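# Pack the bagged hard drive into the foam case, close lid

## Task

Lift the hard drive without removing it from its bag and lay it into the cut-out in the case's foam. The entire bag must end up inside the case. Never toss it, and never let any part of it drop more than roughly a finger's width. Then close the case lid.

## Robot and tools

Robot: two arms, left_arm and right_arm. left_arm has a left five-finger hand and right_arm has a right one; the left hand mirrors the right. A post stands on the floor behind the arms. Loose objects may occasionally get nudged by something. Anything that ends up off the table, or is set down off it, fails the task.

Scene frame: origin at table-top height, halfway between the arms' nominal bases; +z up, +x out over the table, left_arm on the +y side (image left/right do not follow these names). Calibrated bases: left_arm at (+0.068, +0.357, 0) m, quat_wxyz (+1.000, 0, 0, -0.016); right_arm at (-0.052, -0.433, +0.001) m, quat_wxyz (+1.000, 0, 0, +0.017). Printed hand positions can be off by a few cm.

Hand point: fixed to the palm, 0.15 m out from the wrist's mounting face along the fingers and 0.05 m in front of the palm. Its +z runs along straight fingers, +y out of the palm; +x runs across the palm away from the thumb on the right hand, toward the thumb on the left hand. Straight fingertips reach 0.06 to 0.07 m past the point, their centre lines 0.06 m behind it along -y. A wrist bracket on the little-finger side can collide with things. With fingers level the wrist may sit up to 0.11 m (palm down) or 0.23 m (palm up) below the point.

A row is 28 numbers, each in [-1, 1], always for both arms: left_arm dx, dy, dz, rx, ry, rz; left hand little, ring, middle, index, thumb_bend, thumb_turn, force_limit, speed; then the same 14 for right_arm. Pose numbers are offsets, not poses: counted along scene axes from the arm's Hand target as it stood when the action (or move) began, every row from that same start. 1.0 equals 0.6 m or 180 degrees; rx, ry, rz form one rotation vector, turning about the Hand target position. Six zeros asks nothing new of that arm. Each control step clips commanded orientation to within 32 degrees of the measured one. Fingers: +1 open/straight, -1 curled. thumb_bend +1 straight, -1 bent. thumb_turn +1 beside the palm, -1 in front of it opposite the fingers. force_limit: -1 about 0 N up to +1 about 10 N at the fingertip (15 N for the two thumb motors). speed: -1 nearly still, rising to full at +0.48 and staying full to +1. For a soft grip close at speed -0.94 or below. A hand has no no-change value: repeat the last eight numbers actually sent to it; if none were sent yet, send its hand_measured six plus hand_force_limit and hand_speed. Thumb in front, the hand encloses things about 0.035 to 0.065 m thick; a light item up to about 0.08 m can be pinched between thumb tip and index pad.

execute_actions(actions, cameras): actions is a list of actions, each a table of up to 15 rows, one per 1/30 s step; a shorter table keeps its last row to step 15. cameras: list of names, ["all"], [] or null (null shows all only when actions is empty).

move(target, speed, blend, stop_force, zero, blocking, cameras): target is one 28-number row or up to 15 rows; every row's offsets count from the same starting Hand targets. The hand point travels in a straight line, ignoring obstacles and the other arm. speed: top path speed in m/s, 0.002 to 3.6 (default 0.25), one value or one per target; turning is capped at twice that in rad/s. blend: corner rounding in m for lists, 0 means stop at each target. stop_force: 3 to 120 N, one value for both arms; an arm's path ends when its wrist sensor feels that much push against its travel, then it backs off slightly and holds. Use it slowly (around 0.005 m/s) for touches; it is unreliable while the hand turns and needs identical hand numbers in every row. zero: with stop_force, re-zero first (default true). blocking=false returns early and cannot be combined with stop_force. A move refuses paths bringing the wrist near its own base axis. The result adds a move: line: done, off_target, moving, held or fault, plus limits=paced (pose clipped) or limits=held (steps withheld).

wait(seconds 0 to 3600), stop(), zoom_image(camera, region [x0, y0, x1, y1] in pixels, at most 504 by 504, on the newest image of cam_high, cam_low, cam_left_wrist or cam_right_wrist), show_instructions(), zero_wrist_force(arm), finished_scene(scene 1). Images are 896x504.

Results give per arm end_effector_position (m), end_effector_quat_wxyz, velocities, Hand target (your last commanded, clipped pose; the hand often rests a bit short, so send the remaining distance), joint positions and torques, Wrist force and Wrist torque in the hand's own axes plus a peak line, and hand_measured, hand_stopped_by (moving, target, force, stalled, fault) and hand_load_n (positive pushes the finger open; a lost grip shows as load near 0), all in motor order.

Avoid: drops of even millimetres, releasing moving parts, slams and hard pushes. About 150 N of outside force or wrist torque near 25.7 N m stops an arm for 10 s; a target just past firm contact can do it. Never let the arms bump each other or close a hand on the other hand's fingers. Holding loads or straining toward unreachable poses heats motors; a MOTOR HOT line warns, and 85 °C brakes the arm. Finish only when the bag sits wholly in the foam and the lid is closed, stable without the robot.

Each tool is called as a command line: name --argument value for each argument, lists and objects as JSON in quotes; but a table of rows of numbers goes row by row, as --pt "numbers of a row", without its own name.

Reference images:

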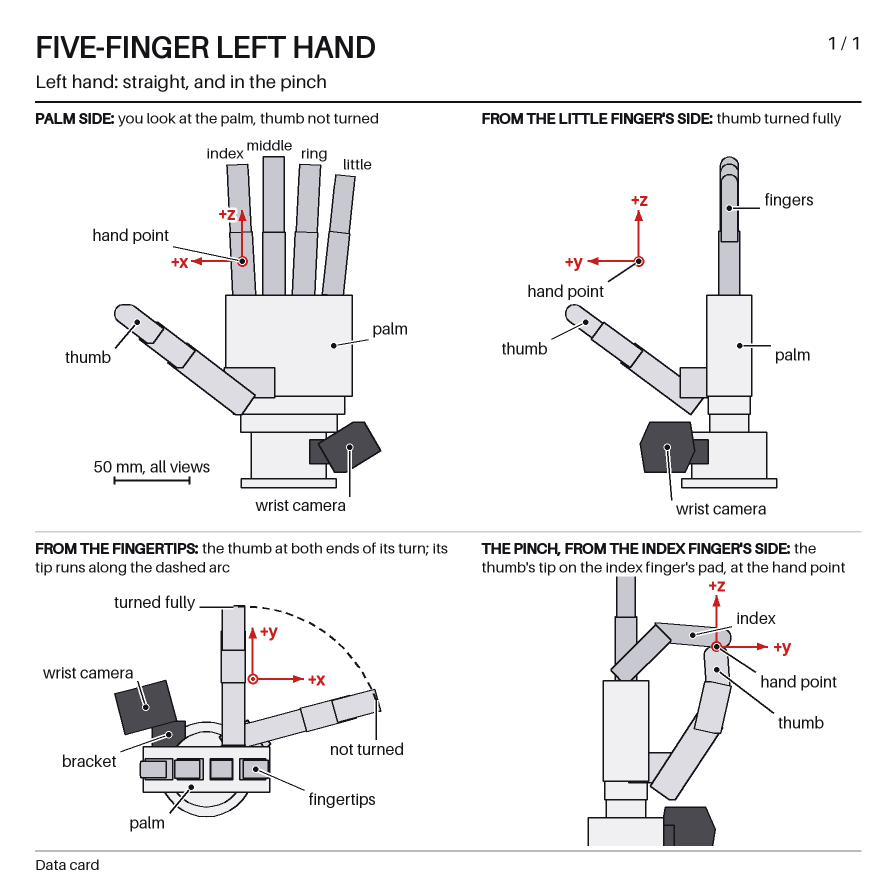

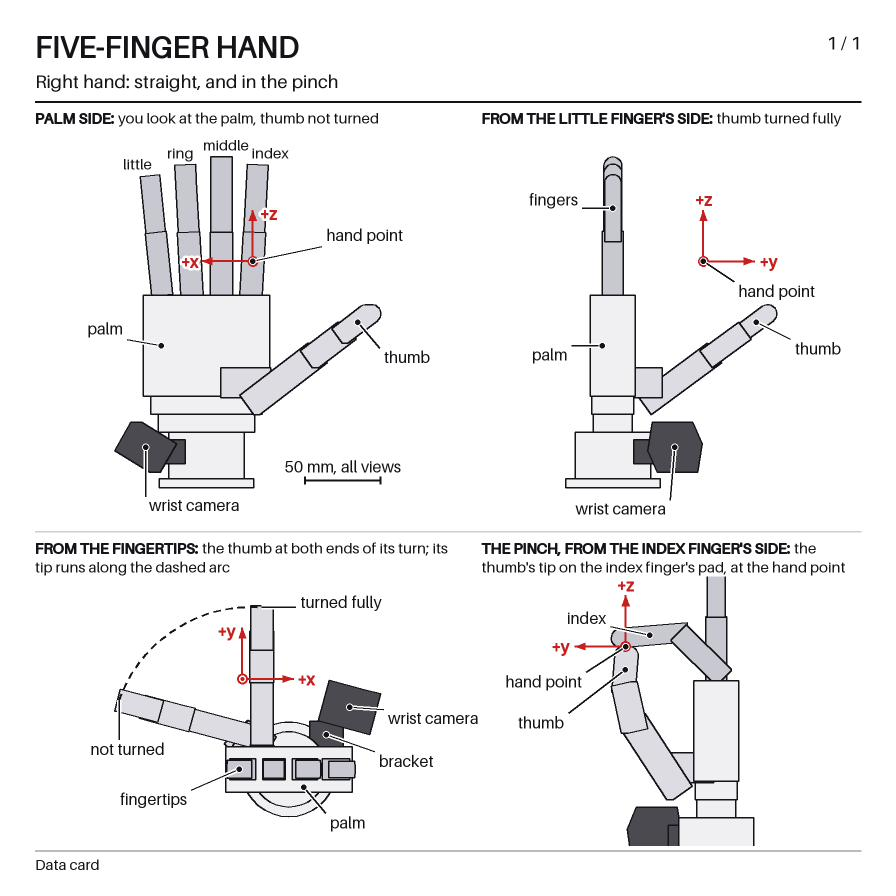

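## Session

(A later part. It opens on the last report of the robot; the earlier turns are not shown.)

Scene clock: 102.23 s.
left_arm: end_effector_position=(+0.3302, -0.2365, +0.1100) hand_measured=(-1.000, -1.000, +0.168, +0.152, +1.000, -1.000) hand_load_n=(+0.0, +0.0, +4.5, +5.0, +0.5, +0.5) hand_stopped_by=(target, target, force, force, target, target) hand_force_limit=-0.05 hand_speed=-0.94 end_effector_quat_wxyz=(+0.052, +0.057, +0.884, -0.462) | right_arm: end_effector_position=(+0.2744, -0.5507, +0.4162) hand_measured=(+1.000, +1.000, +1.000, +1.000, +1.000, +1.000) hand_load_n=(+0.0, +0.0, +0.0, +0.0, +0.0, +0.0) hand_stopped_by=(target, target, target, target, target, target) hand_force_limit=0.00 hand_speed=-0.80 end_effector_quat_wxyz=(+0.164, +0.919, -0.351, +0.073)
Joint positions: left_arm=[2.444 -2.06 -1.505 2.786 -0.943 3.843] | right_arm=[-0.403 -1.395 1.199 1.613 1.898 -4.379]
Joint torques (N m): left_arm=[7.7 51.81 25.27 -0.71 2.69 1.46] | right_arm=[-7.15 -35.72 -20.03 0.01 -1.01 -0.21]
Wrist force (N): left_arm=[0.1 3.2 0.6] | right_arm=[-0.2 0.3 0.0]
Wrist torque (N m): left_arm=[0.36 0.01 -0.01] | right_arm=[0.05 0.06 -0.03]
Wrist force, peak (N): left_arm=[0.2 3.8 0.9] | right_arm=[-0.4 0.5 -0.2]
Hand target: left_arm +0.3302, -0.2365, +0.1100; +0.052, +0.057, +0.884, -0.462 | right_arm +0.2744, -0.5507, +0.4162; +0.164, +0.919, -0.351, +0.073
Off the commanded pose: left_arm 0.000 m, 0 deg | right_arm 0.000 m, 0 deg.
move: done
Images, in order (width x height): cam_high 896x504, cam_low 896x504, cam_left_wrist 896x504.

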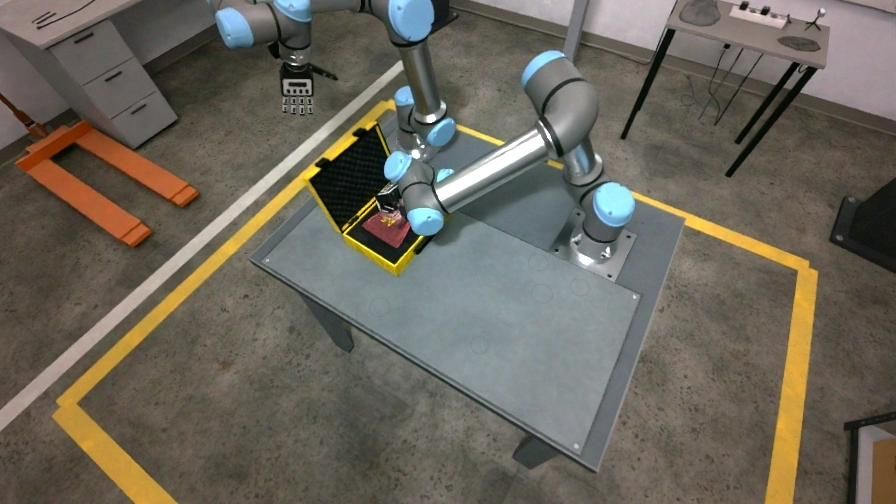

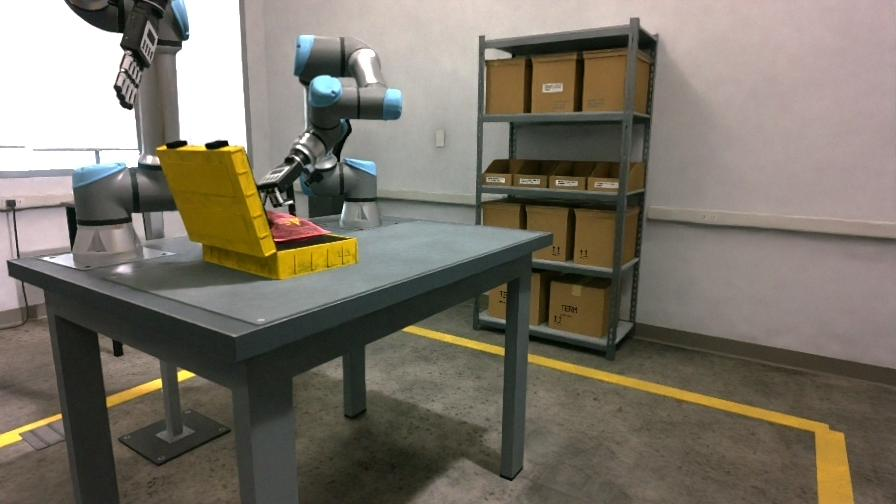

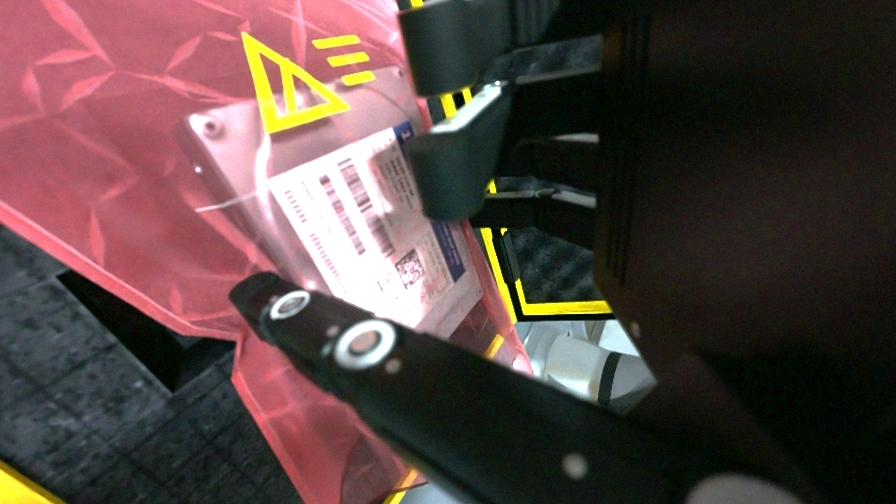

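move --target '[0.005,0,-0.0583,0,0,0,-1,-1,-0.1,-0.1,1,-1,-0.05,-0.94,0,0,0,0,0,0,1,1,1,1,1,1,0,-0.8]' --speed 0.015 --stop_force 5 --cameras '["cam_left_wrist","cam_low","cam_high"]'

zoom_image --camera "cam_left_wrist" --region '[0, 0, 500, 500]'

zoom_image --camera "cam_high" --region '[300, 110, 500, 290]'

zoom_image --camera "cam_low" --region '[150, 100, 400, 300]'

Scene clock: 108.00 s.
left_arm: end_effector_position=(+0.3332, -0.2365, +0.0751) hand_measured=(-1.000, -1.000, +0.168, +0.152, +1.000, -1.000) hand_load_n=(+0.0, +0.0, +4.5, +5.5, +0.5, +0.5) hand_stopped_by=(target, target, force, force, target, target) hand_force_limit=-0.05 hand_speed=-0.94 end_effector_quat_wxyz=(+0.052, +0.057, +0.884, -0.462) | right_arm: end_effector_position=(+0.2744, -0.5507, +0.4162) hand_measured=(+1.000, +1.000, +1.000, +1.000, +1.000, +1.000) hand_load_n=(+0.0, -0.5, +0.0, +0.0, +0.0, +0.0) hand_stopped_by=(target, target, target, target, target, target) hand_force_limit=0.00 hand_speed=-0.80 end_effector_quat_wxyz=(+0.164, +0.919, -0.351, +0.073)
Joint positions: left_arm=[2.448 -2.1 -1.54 2.86 -0.94 3.847] | right_arm=[-0.403 -1.395 1.199 1.613 1.898 -4.379]
Joint torques (N m): left_arm=[8.68 52.94 25.15 -2.38 1.43 -0.27] | right_arm=[-7.38 -35.53 -20.28 -0.1 -0.95 -0.14]
Wrist force (N): left_arm=[0.1 2.6 0.2] | right_arm=[-0.1 0.3 -0.4]
Wrist torque (N m): left_arm=[0.33 0.01 -0.13] | right_arm=[0.07 0.06 -0.02]
Wrist force, peak (N): left_arm=[0.0 3.4 0.6] | right_arm=[-0.4 0.4 -0.3]
Hand target: left_arm +0.3332, -0.2365, +0.0751; +0.052, +0.057, +0.884, -0.462 | right_arm +0.2744, -0.5507, +0.4162; +0.164, +0.919, -0.351, +0.073
Off the commanded pose: left_arm 0.000 m, 0 deg | right_arm 0.000 m, 0 deg.
move: done
Images, in order (width x height): cam_high 896x504, cam_low 896x504, cam_left_wrist 896x504.

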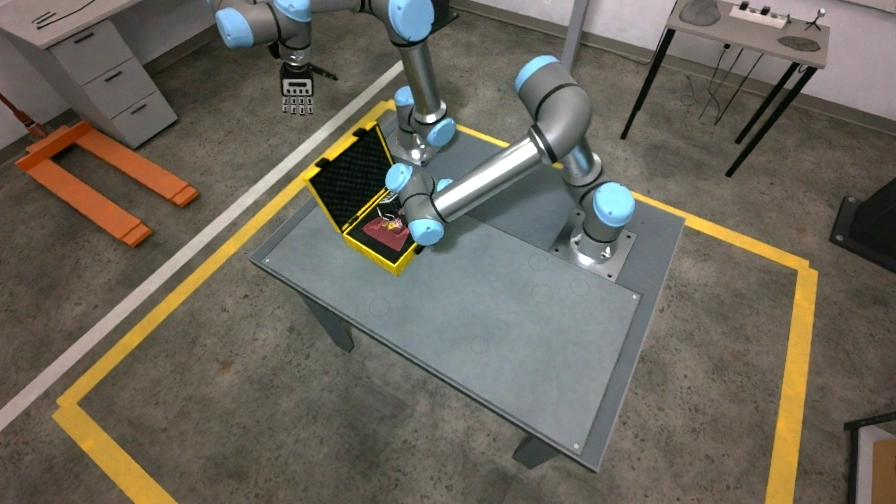

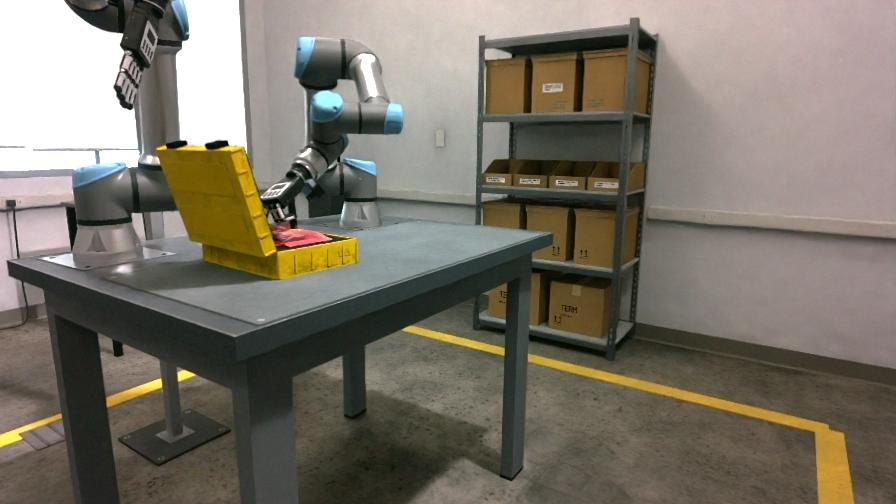

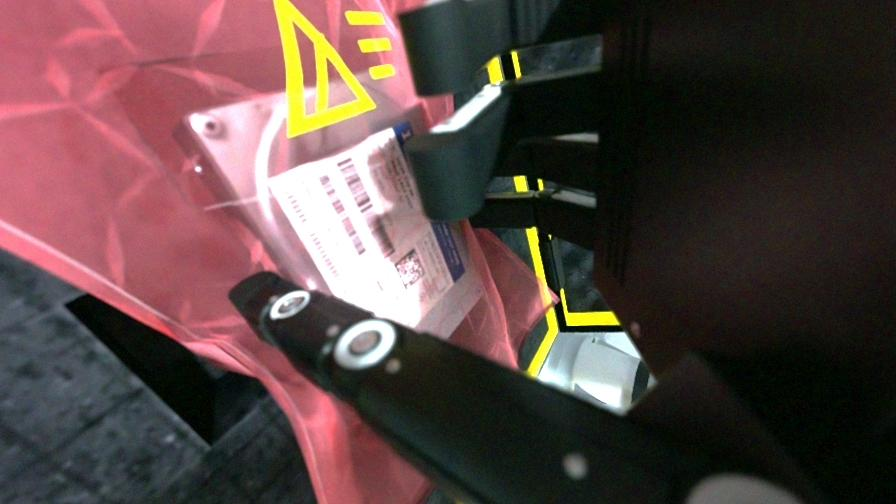

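Scaled by 1.008 from the camera's image (finer frame: 1280x720).

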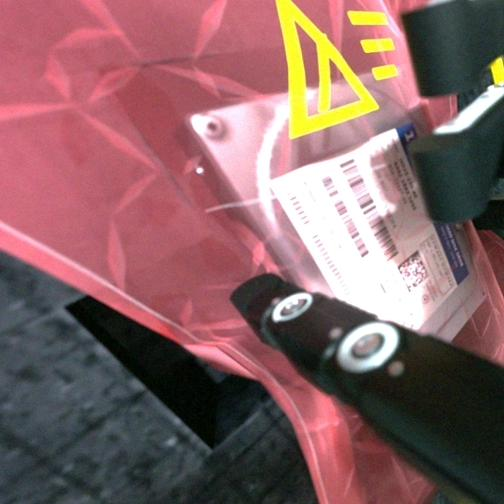

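Scaled by 2.520 from the camera's image (finer frame: 1280x720).

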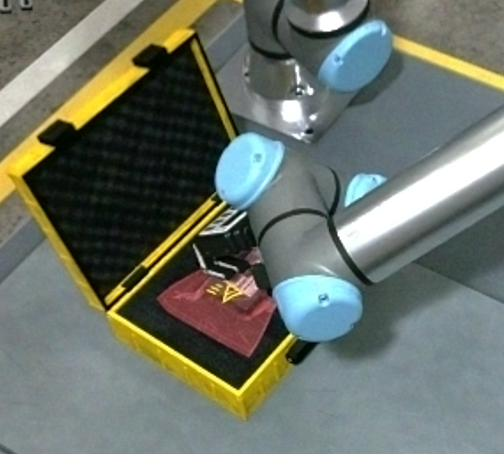

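Scaled by 2.016 from the camera's image (finer frame: 1280x720).

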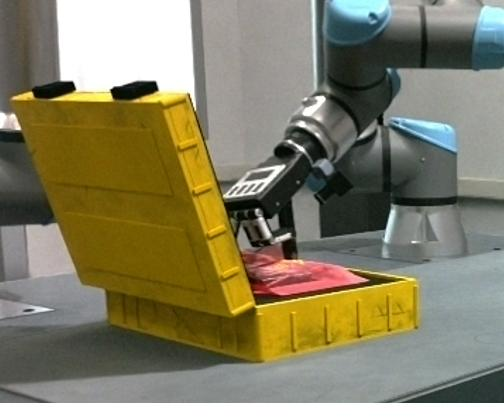

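zoom_image --camera "cam_left_wrist" --region '[60, 20, 300, 260]'

Scaled by 2.100 from the camera's image (finer frame: 1280x720).

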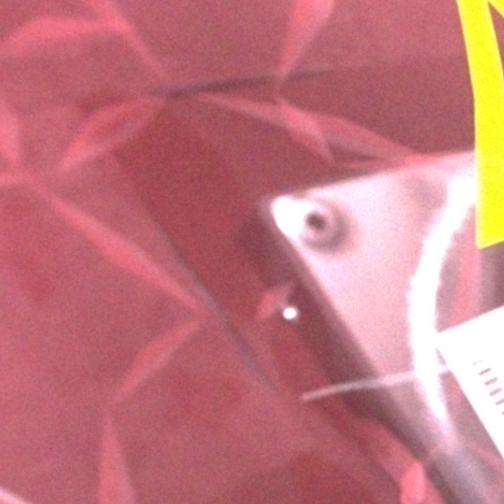

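move --target '[0,0,-0.0583,0,0,0,-1,-1,-0.1,-0.1,1,-1,-0.05,-0.94,0,0,0,0,0,0,1,1,1,1,1,1,0,-0.8]' --speed 0.01 --stop_force 4 --cameras '["cam_left_wrist","cam_low","cam_high"]'

zoom_image --camera "cam_left_wrist" --region '[0, 0, 500, 500]'

zoom_image --camera "cam_low" --region '[150, 100, 400, 300]'

Scene clock: 112.73 s.
left_arm: end_effector_position=(+0.3332, -0.2365, +0.0497) hand_measured=(-1.000, -1.000, +0.168, +0.152, +1.000, -1.000) hand_load_n=(+0.0, +0.0, +4.5, +5.0, +1.0, +0.0) hand_stopped_by=(target, target, force, force, target, target) hand_force_limit=-0.05 hand_speed=-0.94 end_effector_quat_wxyz=(+0.052, +0.057, +0.884, -0.462) | right_arm: end_effector_position=(+0.2744, -0.5507, +0.4162) hand_measured=(+1.000, +1.000, +1.000, +1.000, +1.000, +1.000) hand_load_n=(+0.0, +0.0, +0.0, +0.0, +0.0, +0.0) hand_stopped_by=(target, target, target, target, target, target) hand_force_limit=0.00 hand_speed=-0.80 end_effector_quat_wxyz=(+0.164, +0.919, -0.351, +0.073)
Joint positions: left_arm=[2.448 -2.13 -1.565 2.915 -0.941 3.847] | right_arm=[-0.403 -1.395 1.199 1.613 1.898 -4.379]
Joint torques (N m): left_arm=[-7.73 51.97 23.7 -2.39 -1.04 1.03] | right_arm=[-6.72 -35.7 -19.29 -0.08 -1.11 -0.11]
Wrist force (N): left_arm=[-0.3 1.0 -0.6] | right_arm=[-0.3 0.3 -0.3]
Wrist torque (N m): left_arm=[0.26 0.02 -0.11] | right_arm=[0.07 0.08 -0.03]
Wrist force, peak (N): left_arm=[0.0 2.7 0.3] | right_arm=[-0.5 0.5 -0.3]
Hand target: left_arm +0.3332, -0.2365, +0.0497; +0.052, +0.057, +0.884, -0.462 (not the last commanded pose) | right_arm +0.2744, -0.5507, +0.4162; +0.164, +0.919, -0.351, +0.073
Off the commanded pose: left_arm 0.010 m, 0 deg | right_arm 0.000 m, 0 deg.
move: contact (left_arm)
Images, in order (width x height): cam_high 896x504, cam_low 896x504, cam_left_wrist 896x504.

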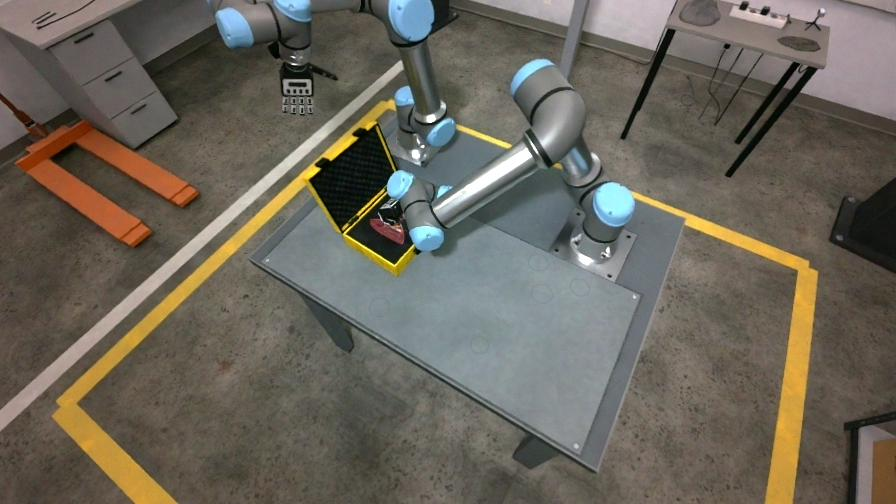

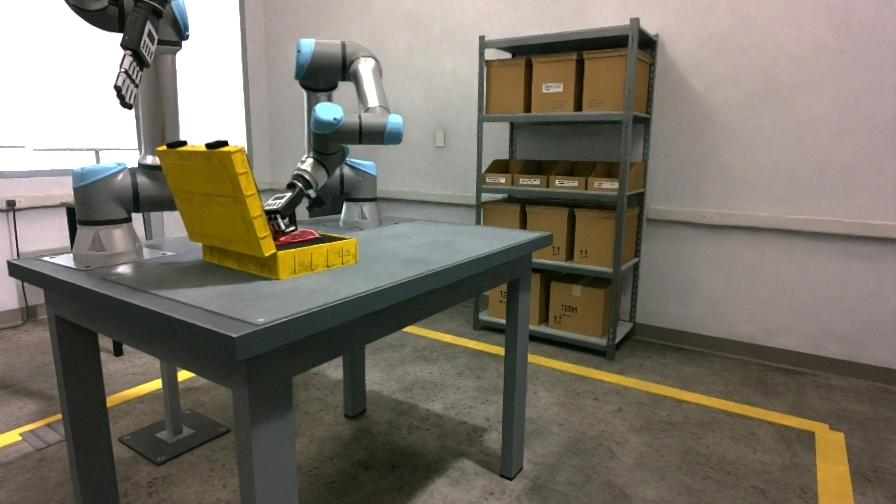

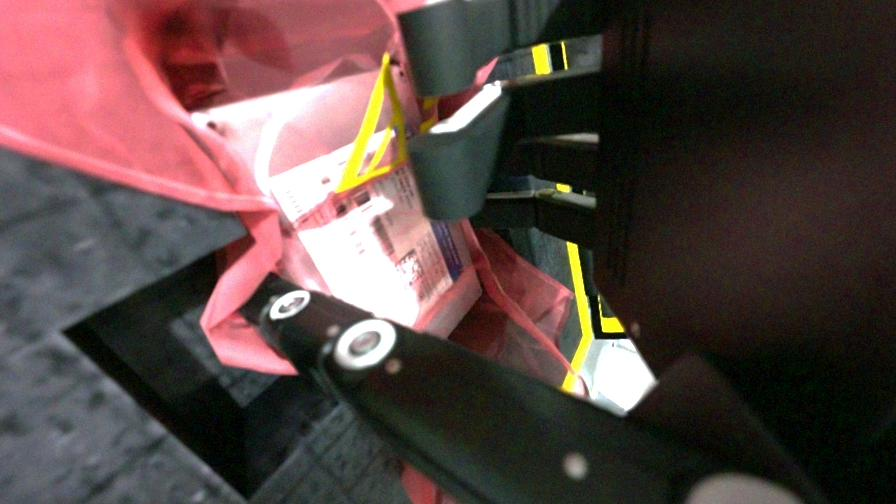

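Scaled by 1.008 from the camera's image (finer frame: 1280x720).

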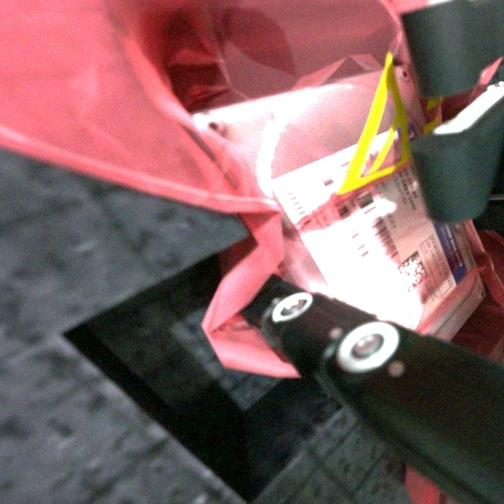

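Scaled by 2.016 from the camera's image (finer frame: 1280x720).

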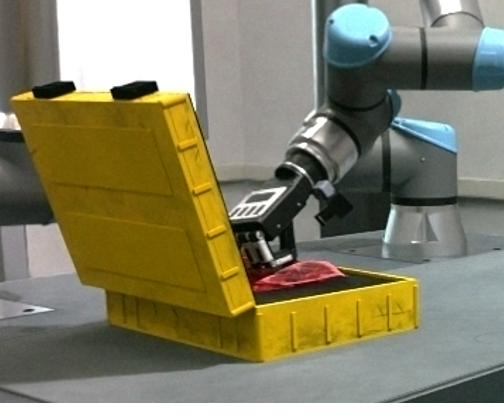

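move --target '[0,0,-0.025,0,0,0,-1,-1,-0.1,-0.1,1,-1,-0.05,-0.94,0,0,0,0,0,0,1,1,1,1,1,1,0,-0.8]' --speed 0.005 --stop_force 7 --zero false --cameras '["cam_left_wrist"]'

zoom_image --camera "cam_left_wrist" --region '[0, 0, 500, 500]'

Scene clock: 114.87 s.
left_arm: end_effector_position=(+0.3333, -0.2366, +0.0488) hand_measured=(-1.000, -1.000, +0.168, +0.152, +1.000, -1.000) hand_load_n=(+0.0, +0.0, +4.5, +5.0, +1.0, +0.0) hand_stopped_by=(target, target, force, force, target, target) hand_force_limit=-0.05 hand_speed=-0.94 end_effector_quat_wxyz=(+0.052, +0.057, +0.884, -0.462) | right_arm: end_effector_position=(+0.2744, -0.5507, +0.4162) hand_measured=(+1.000, +1.000, +1.000, +1.000, +1.000, +1.000) hand_load_n=(+0.0, +0.0, +0.0, +0.0, +0.0, +0.0) hand_stopped_by=(target, target, target, target, target, target) hand_force_limit=0.00 hand_speed=-0.80 end_effector_quat_wxyz=(+0.164, +0.919, -0.351, +0.073)
Joint positions: left_arm=[2.448 -2.131 -1.566 2.917 -0.941 3.847] | right_arm=[-0.403 -1.395 1.199 1.613 1.898 -4.379]
Joint torques (N m): left_arm=[-8.91 50.31 22.97 -2.2 -1.07 1.15] | right_arm=[-6.2 -35.33 -19.87 -0.05 -1 0.09]
Wrist force (N): left_arm=[-0.4 -2.0 -3.3] | right_arm=[-0.4 0.3 -0.3]
Wrist torque (N m): left_arm=[0.21 -0.03 -0.09] | right_arm=[0.07 0.10 -0.04]
Wrist force, peak (N): left_arm=[-0.6 -6.9 -6.1] | right_arm=[-0.4 0.5 -0.4]
Hand target: left_arm +0.3333, -0.2366, +0.0488; +0.052, +0.057, +0.884, -0.462 (not the last commanded pose) | right_arm +0.2744, -0.5507, +0.4162; +0.164, +0.919, -0.351, +0.073
Off the commanded pose: left_arm 0.014 m, 0 deg | right_arm 0.000 m, 0 deg.
move: contact (left_arm)

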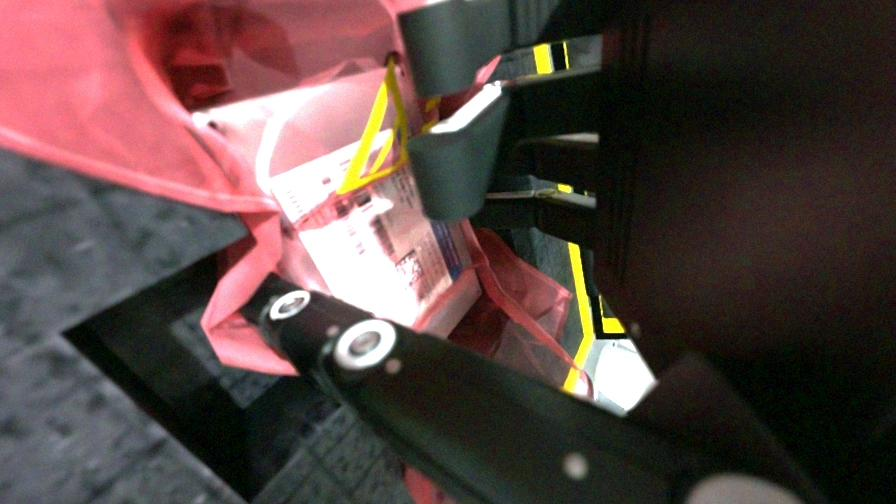

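Scaled by 1.008 from the camera's image (finer frame: 1280x720).

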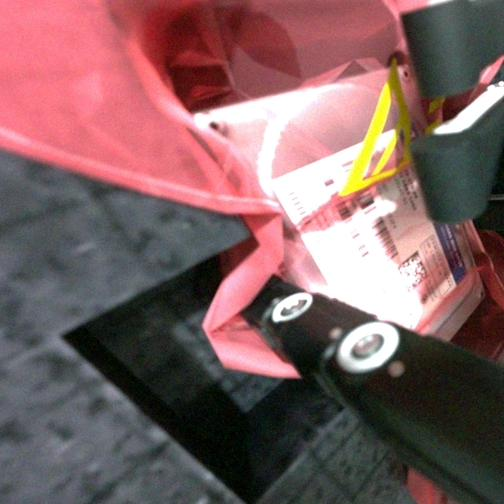

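move --pt "0 0 0.0017 0 0 0 -1 -1 -0.1 -0.1 1 -1 -0.05 -0.94 0 0 0 0 0 0 1 1 1 1 1 1 0 -0.8" --pt "0 0 0.0017 0 0 0 -1 -1 0.4 0.4 1 -1 -0.05 -0.9 0 0 0 0 0 0 1 1 1 1 1 1 0 -0.8" --speed 0.01 --cameras '["cam_left_wrist"]'

zoom_image --camera "cam_left_wrist" --region '[50, 0, 550, 500]'

Scene clock: 117.20 s.
left_arm: end_effector_position=(+0.3333, -0.2366, +0.0499) hand_measured=(-1.000, -1.000, +0.400, +0.400, +1.000, -1.000) hand_load_n=(+0.0, +0.0, -1.0, -0.5, +0.0, +0.0) hand_stopped_by=(target, target, target, target, target, target) hand_force_limit=-0.05 hand_speed=-0.90 end_effector_quat_wxyz=(+0.052, +0.057, +0.884, -0.462) | right_arm: end_effector_position=(+0.2744, -0.5507, +0.4162) hand_measured=(+1.000, +1.000, +1.000, +1.000, +1.000, +1.000) hand_load_n=(+0.0, +0.0, +0.0, +0.0, +0.0, -0.5) hand_stopped_by=(target, target, target, target, target, target) hand_force_limit=0.00 hand_speed=-0.80 end_effector_quat_wxyz=(+0.164, +0.919, -0.351, +0.073)
Joint positions: left_arm=[2.448 -2.13 -1.565 2.915 -0.941 3.847] | right_arm=[-0.403 -1.395 1.199 1.613 1.898 -4.379]
Joint torques (N m): left_arm=[-8.73 26.47 7.69 1.26 -0.94 1] | right_arm=[-6.74 -35.62 -20.14 -0.04 -1.2 0.16]
Wrist force (N): left_arm=[-0.2 1.7 -1.5] | right_arm=[-0.2 0.4 -0.2]
Wrist torque (N m): left_arm=[0.34 0.01 -0.13] | right_arm=[0.09 0.07 -0.02]
Wrist force, peak (N): left_arm=[-0.2 -2.3 -3.4] | right_arm=[-0.4 0.4 -0.3]
Hand target: left_arm +0.3333, -0.2366, +0.0498; +0.052, +0.057, +0.884, -0.462 | right_arm +0.2744, -0.5507, +0.4162; +0.164, +0.919, -0.351, +0.073
Off the commanded pose: left_arm 0.000 m, 0 deg | right_arm 0.000 m, 0 deg.
move: done

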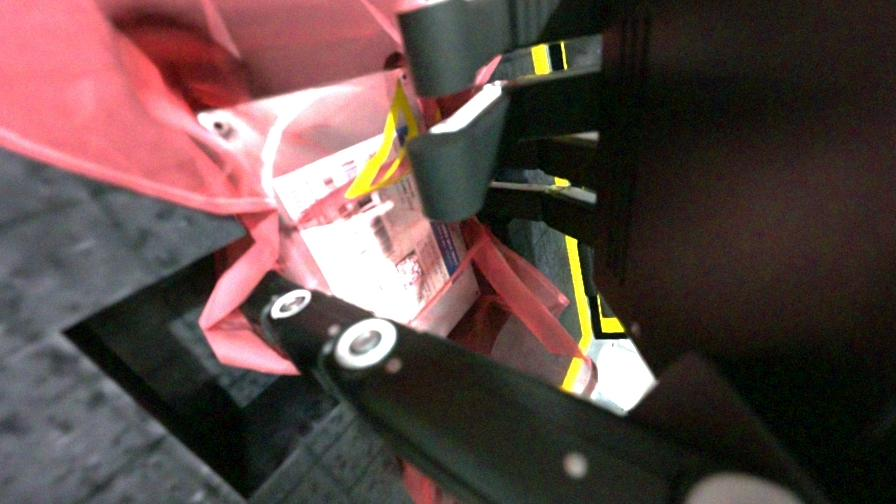

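Scaled by 1.008 from the camera's image (finer frame: 1280x720).

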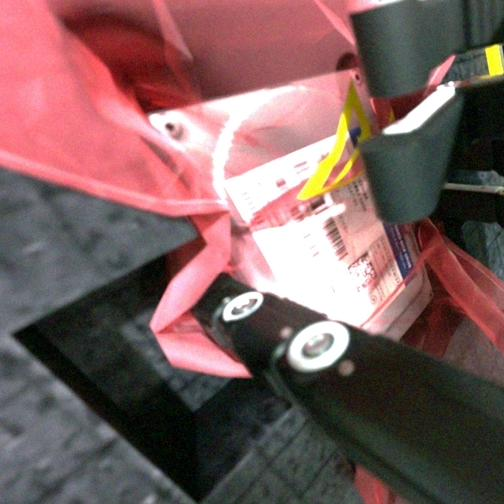

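move --pt "0 0.01 0 0 0 0 -1 -1 0.4 0.4 1 -1 -0.05 -0.9 0 0 0 0 0 0 1 1 1 1 1 1 0 -0.8" --pt "0 0.01 0.06 0 0 0 -1 -1 0.4 0.4 1 -1 -0.05 -0.9 0 0 0 0 0 0 1 1 1 1 1 1 0 -0.8" --speed 0.02 --cameras '["cam_left_wrist"]'

zoom_image --camera "cam_left_wrist" --region '[50, 0, 550, 500]'

Scene clock: 120.07 s.
left_arm: end_effector_position=(+0.3333, -0.2306, +0.0860) hand_measured=(-1.000, -1.000, +0.400, +0.400, +1.000, -1.000) hand_load_n=(+0.5, +0.0, +0.0, +0.0, +0.0, +0.5) hand_stopped_by=(target, target, target, target, target, target) hand_force_limit=-0.05 hand_speed=-0.90 end_effector_quat_wxyz=(+0.052, +0.057, +0.884, -0.462) | right_arm: end_effector_position=(+0.2744, -0.5507, +0.4162) hand_measured=(+1.000, +1.000, +1.000, +1.000, +1.000, +1.000) hand_load_n=(+0.0, +0.0, +0.0, +0.0, +0.0, +0.0) hand_stopped_by=(target, target, target, target, target, target) hand_force_limit=0.00 hand_speed=-0.80 end_effector_quat_wxyz=(+0.164, +0.919, -0.351, +0.073)
Joint positions: left_arm=[2.457 -2.078 -1.544 2.838 -0.934 3.855] | right_arm=[-0.403 -1.395 1.199 1.613 1.898 -4.379]
Joint torques (N m): left_arm=[-14.22 34.41 12.37 0.86 -1.35 -0.41] | right_arm=[-6.67 -35.67 -19.54 -0.2 -1.07 0.16]
Wrist force (N): left_arm=[-0.3 1.1 -0.7] | right_arm=[-0.2 0.3 -0.4]
Wrist torque (N m): left_arm=[0.27 0.02 -0.10] | right_arm=[0.09 0.07 -0.03]
Wrist force, peak (N): left_arm=[-0.2 1.7 -1.6] | right_arm=[-0.3 0.5 -0.4]
Hand target: left_arm +0.3333, -0.2306, +0.0858; +0.052, +0.057, +0.884, -0.462 | right_arm +0.2744, -0.5507, +0.4162; +0.164, +0.919, -0.351, +0.073
Off the commanded pose: left_arm 0.000 m, 0 deg | right_arm 0.000 m, 0 deg.
move: done

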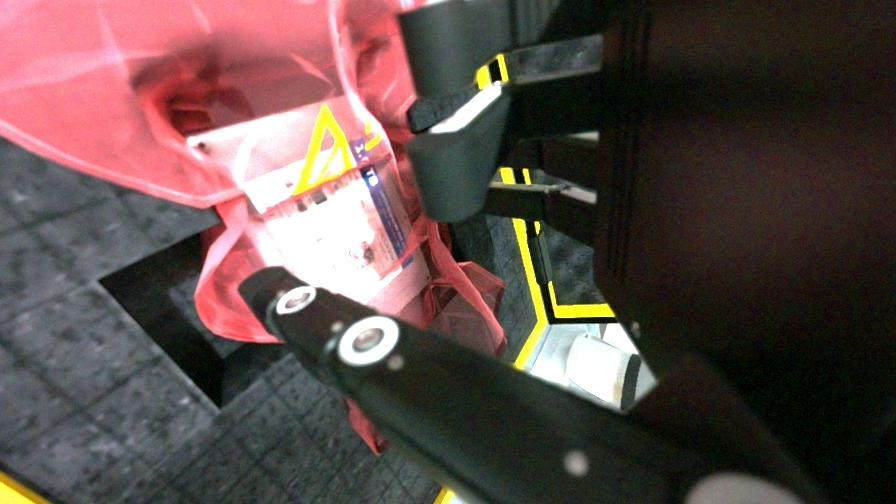

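Scaled by 1.008 from the camera's image (finer frame: 1280x720).

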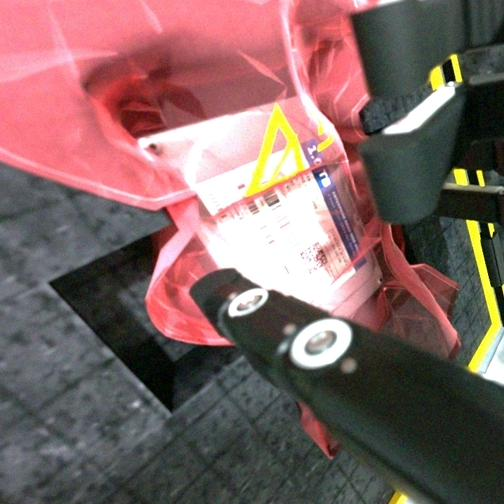

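move --pt "0 0 0.08 0 0 0 -1 -1 0.4 0.4 1 -1 -0.05 -0.9 0 0 0 0 0 0 1 1 1 1 1 1 0 -0.8" --pt "0 0.02 0.35 0 0 0 -1 -1 0.4 0.4 1 -1 -0.05 -0.9 0 0 0 0 0 0 1 1 1 1 1 1 0 -0.8" --pt "0.0 0.25 0.38 0 0 0 -1 -1 0.4 0.4 1 -1 -0.05 -0.9 0 0 0 0 0 0 1 1 1 1 1 1 0 -0.8" --speed '[0.03,0.12,0.15]' --blend '[0.01,0.02,0]' --cameras '["cam_left_wrist","cam_high","cam_low"]'

zoom_image --camera "cam_high" --region '[300, 110, 500, 290]'

zoom_image --camera "cam_low" --region '[150, 100, 400, 300]'

Scene clock: 126.37 s.
left_arm: end_effector_position=(+0.3333, -0.0806, +0.3139) hand_measured=(-1.000, -1.000, +0.400, +0.400, +1.000, -1.000) hand_load_n=(+0.0, +0.0, +0.0, +0.0, +0.0, +0.0) hand_stopped_by=(target, target, target, target, target, target) hand_force_limit=-0.05 hand_speed=-0.90 end_effector_quat_wxyz=(+0.052, +0.057, +0.884, -0.462) | right_arm: end_effector_position=(+0.2744, -0.5507, +0.4162) hand_measured=(+1.000, +1.000, +1.000, +1.000, +1.000, +1.000) hand_load_n=(+0.0, +0.0, +0.0, +0.0, +0.0, +0.0) hand_stopped_by=(target, target, target, target, target, target) hand_force_limit=0.00 hand_speed=-0.80 end_effector_quat_wxyz=(+0.164, +0.919, -0.351, +0.073)
Joint positions: left_arm=[2.758 -1.698 -1.495 2.196 -0.743 4.169] | right_arm=[-0.403 -1.395 1.199 1.613 1.898 -4.379]
Joint torques (N m): left_arm=[-5.08 15.55 19.28 -0.56 -0.34 1.13] | right_arm=[-6.96 -35.2 -20.46 0 -0.94 0.31]
Wrist force (N): left_arm=[-0.2 1.1 -0.7] | right_arm=[-0.2 0.3 -0.2]
Wrist torque (N m): left_arm=[0.25 0.01 0.04] | right_arm=[0.06 0.06 -0.03]
Wrist force, peak (N): left_arm=[-0.1 1.7 -2.0] | right_arm=[-0.3 0.5 -0.5]
Hand target: left_arm +0.3333, -0.0806, +0.3138; +0.052, +0.057, +0.884, -0.462 | right_arm +0.2744, -0.5507, +0.4162; +0.164, +0.919, -0.351, +0.073
Off the commanded pose: left_arm 0.000 m, 0 deg | right_arm 0.000 m, 0 deg.
move: done
Images, in order (width x height): cam_high 896x504, cam_low 896x504, cam_left_wrist 896x504.

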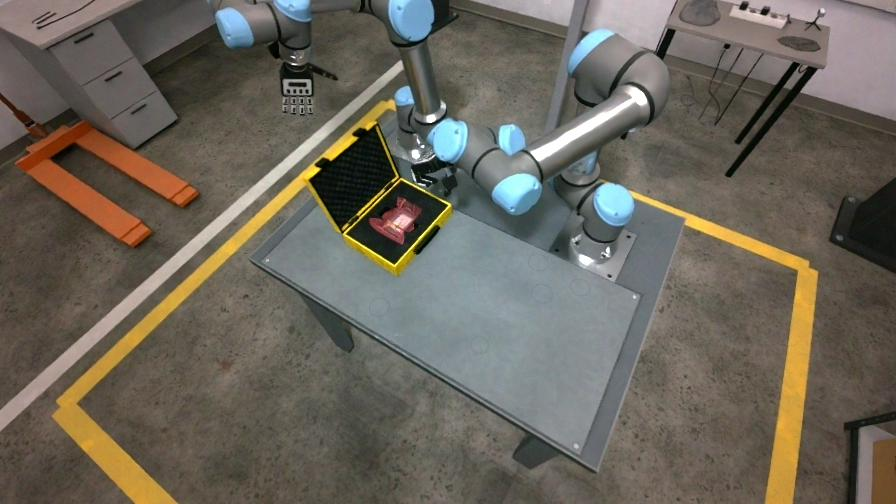

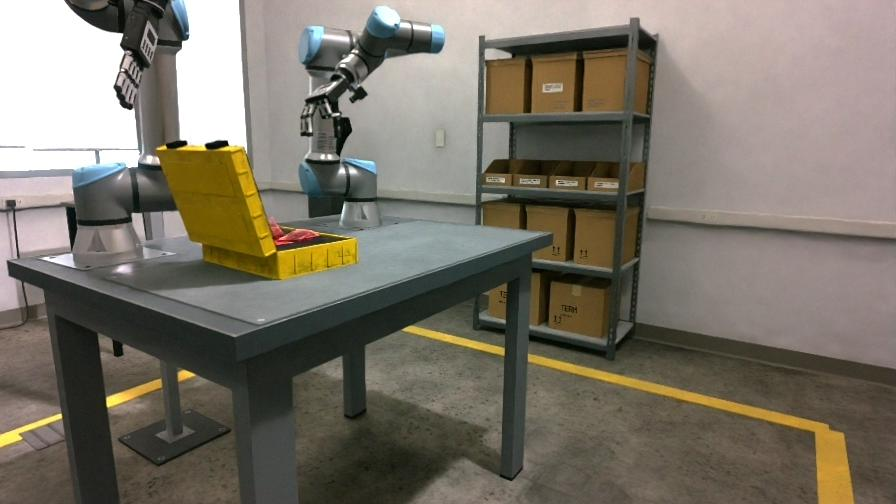

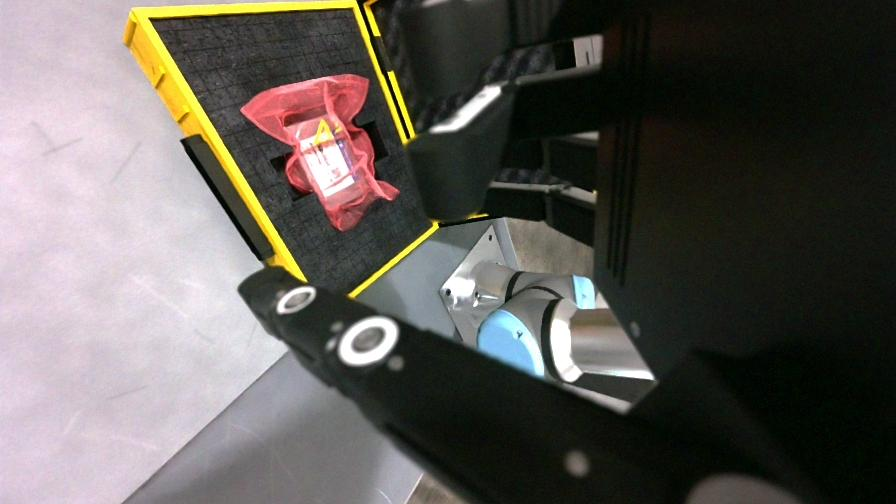

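Scaled by 2.520 from the camera's image (finer frame: 1280x720).

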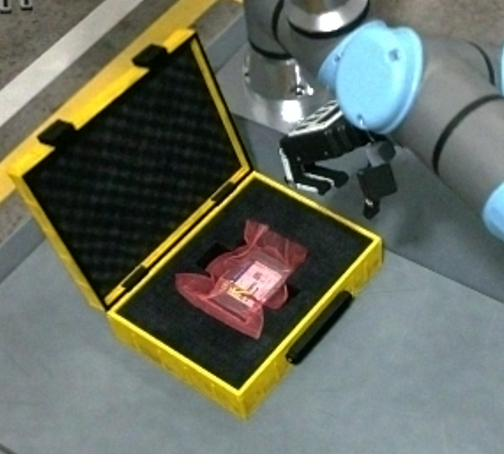

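Scaled by 2.016 from the camera's image (finer frame: 1280x720).

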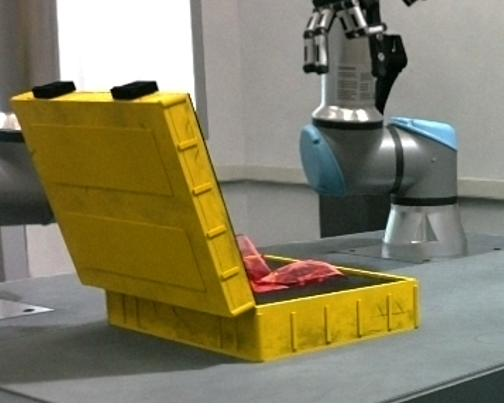

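move --target '[0,0.3,0.1,0,0,0,1,1,1,1,1,-1,-0.05,-0.3,0.0433,-0.0833,-0.1933,0.5811,-0.1492,0.2275,1,1,1,1,1,1,0,-0.8]' --speed 0.15 --cameras '["all"]'

Scene clock: 139.73 s.
left_arm: end_effector_position=(+0.3333, +0.0995, +0.3738) hand_measured=(+1.000, +1.000, +1.000, +1.000, +1.000, -1.000) hand_load_n=(+0.0, +0.0, +0.0, +0.0, +0.0, +0.0) hand_stopped_by=(target, target, target, target, target, target) hand_force_limit=-0.05 hand_speed=-0.30 end_effector_quat_wxyz=(+0.052, +0.057, +0.884, -0.462) | right_arm: end_effector_position=(+0.3004, -0.6006, +0.3002) hand_measured=(+1.000, +1.000, +1.000, +1.000, +1.000, +1.000) hand_load_n=(-0.5, -0.5, +0.0, +0.0, +0.0, +0.0) hand_stopped_by=(target, target, target, target, target, target) hand_force_limit=0.00 hand_speed=-0.80 end_effector_quat_wxyz=(+0.707, -0.707, +0.000, +0.001)
Joint positions: left_arm=[3.342 -1.491 -1.736 1.484 -0.615 5.1] | right_arm=[-1.099 -0.95 1.636 2.455 1.067 -6.283]
Joint torques (N m): left_arm=[-14.47 9.21 22.64 -0.39 2.32 -0.94] | right_arm=[-5.64 -49.06 -18.74 -1.66 -2.12 1.02]
Wrist force (N): left_arm=[-0.3 1.2 -0.6] | right_arm=[-1.2 0.0 0.5]
Wrist torque (N m): left_arm=[0.24 0.03 0.01] | right_arm=[0.17 0.14 0.11]
Wrist force, peak (N): left_arm=[-0.2 1.5 -1.0] | right_arm=[-1.4 0.4 0.7]
Hand target: left_arm +0.3333, +0.0994, +0.3738; +0.052, +0.057, +0.884, -0.462 | right_arm +0.3004, -0.6007, +0.3002; +0.707, -0.707, -0.001, +0.000
Off the commanded pose: left_arm 0.000 m, 0 deg | right_arm 0.000 m, 0 deg.
joint sent to its limit (right arm) — joint 6 (wrist 3), lower limit. The joint targets still meet the commanded pose.
move: done

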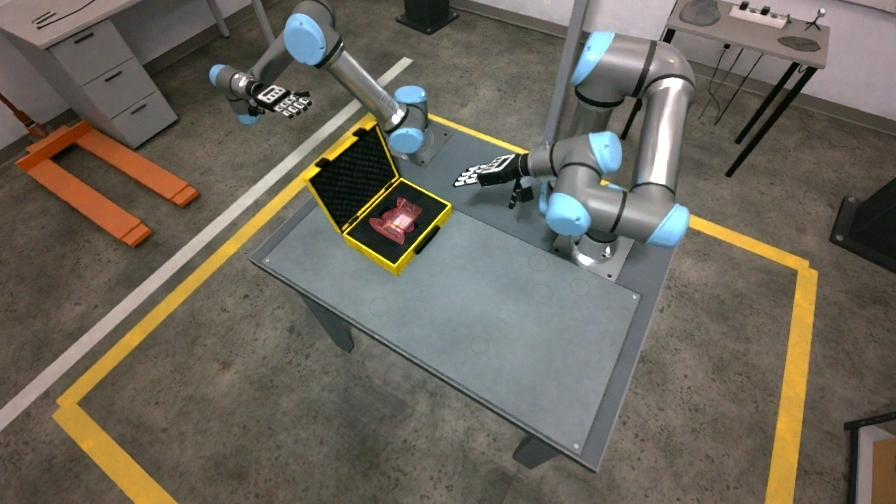

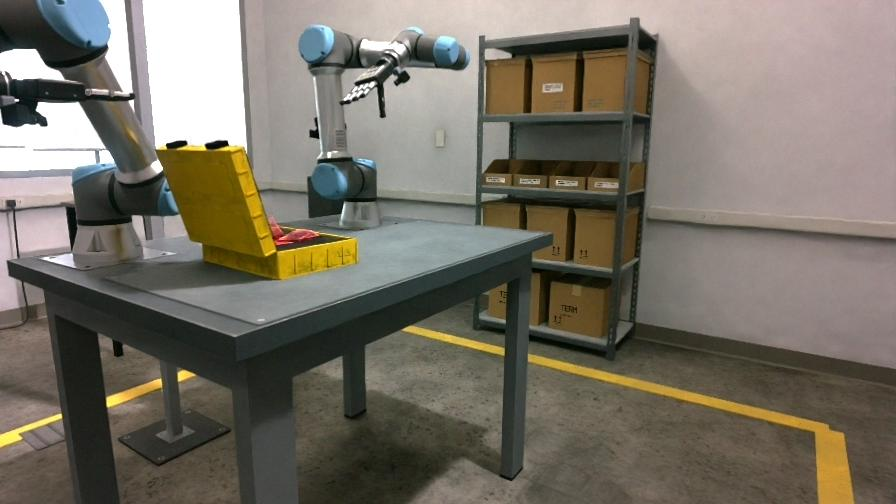

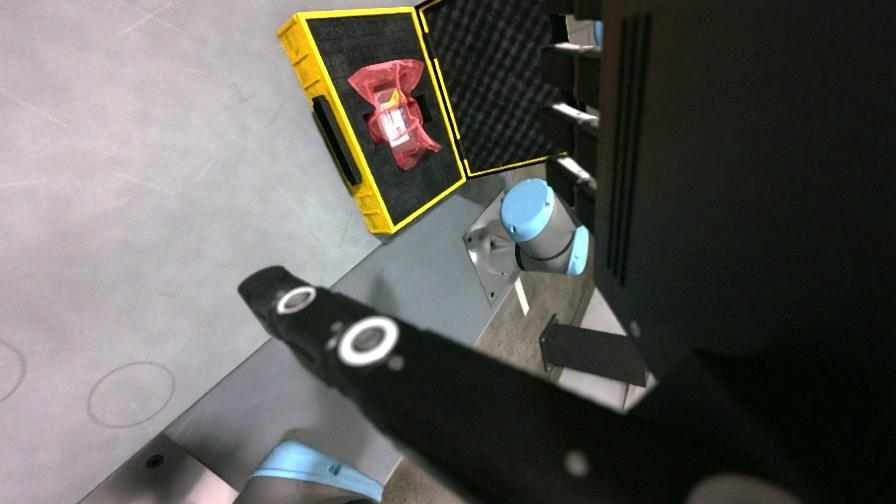

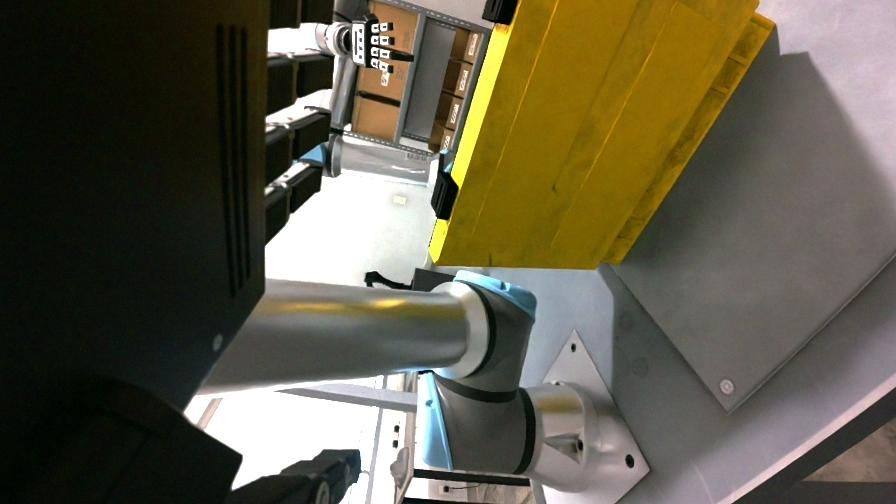

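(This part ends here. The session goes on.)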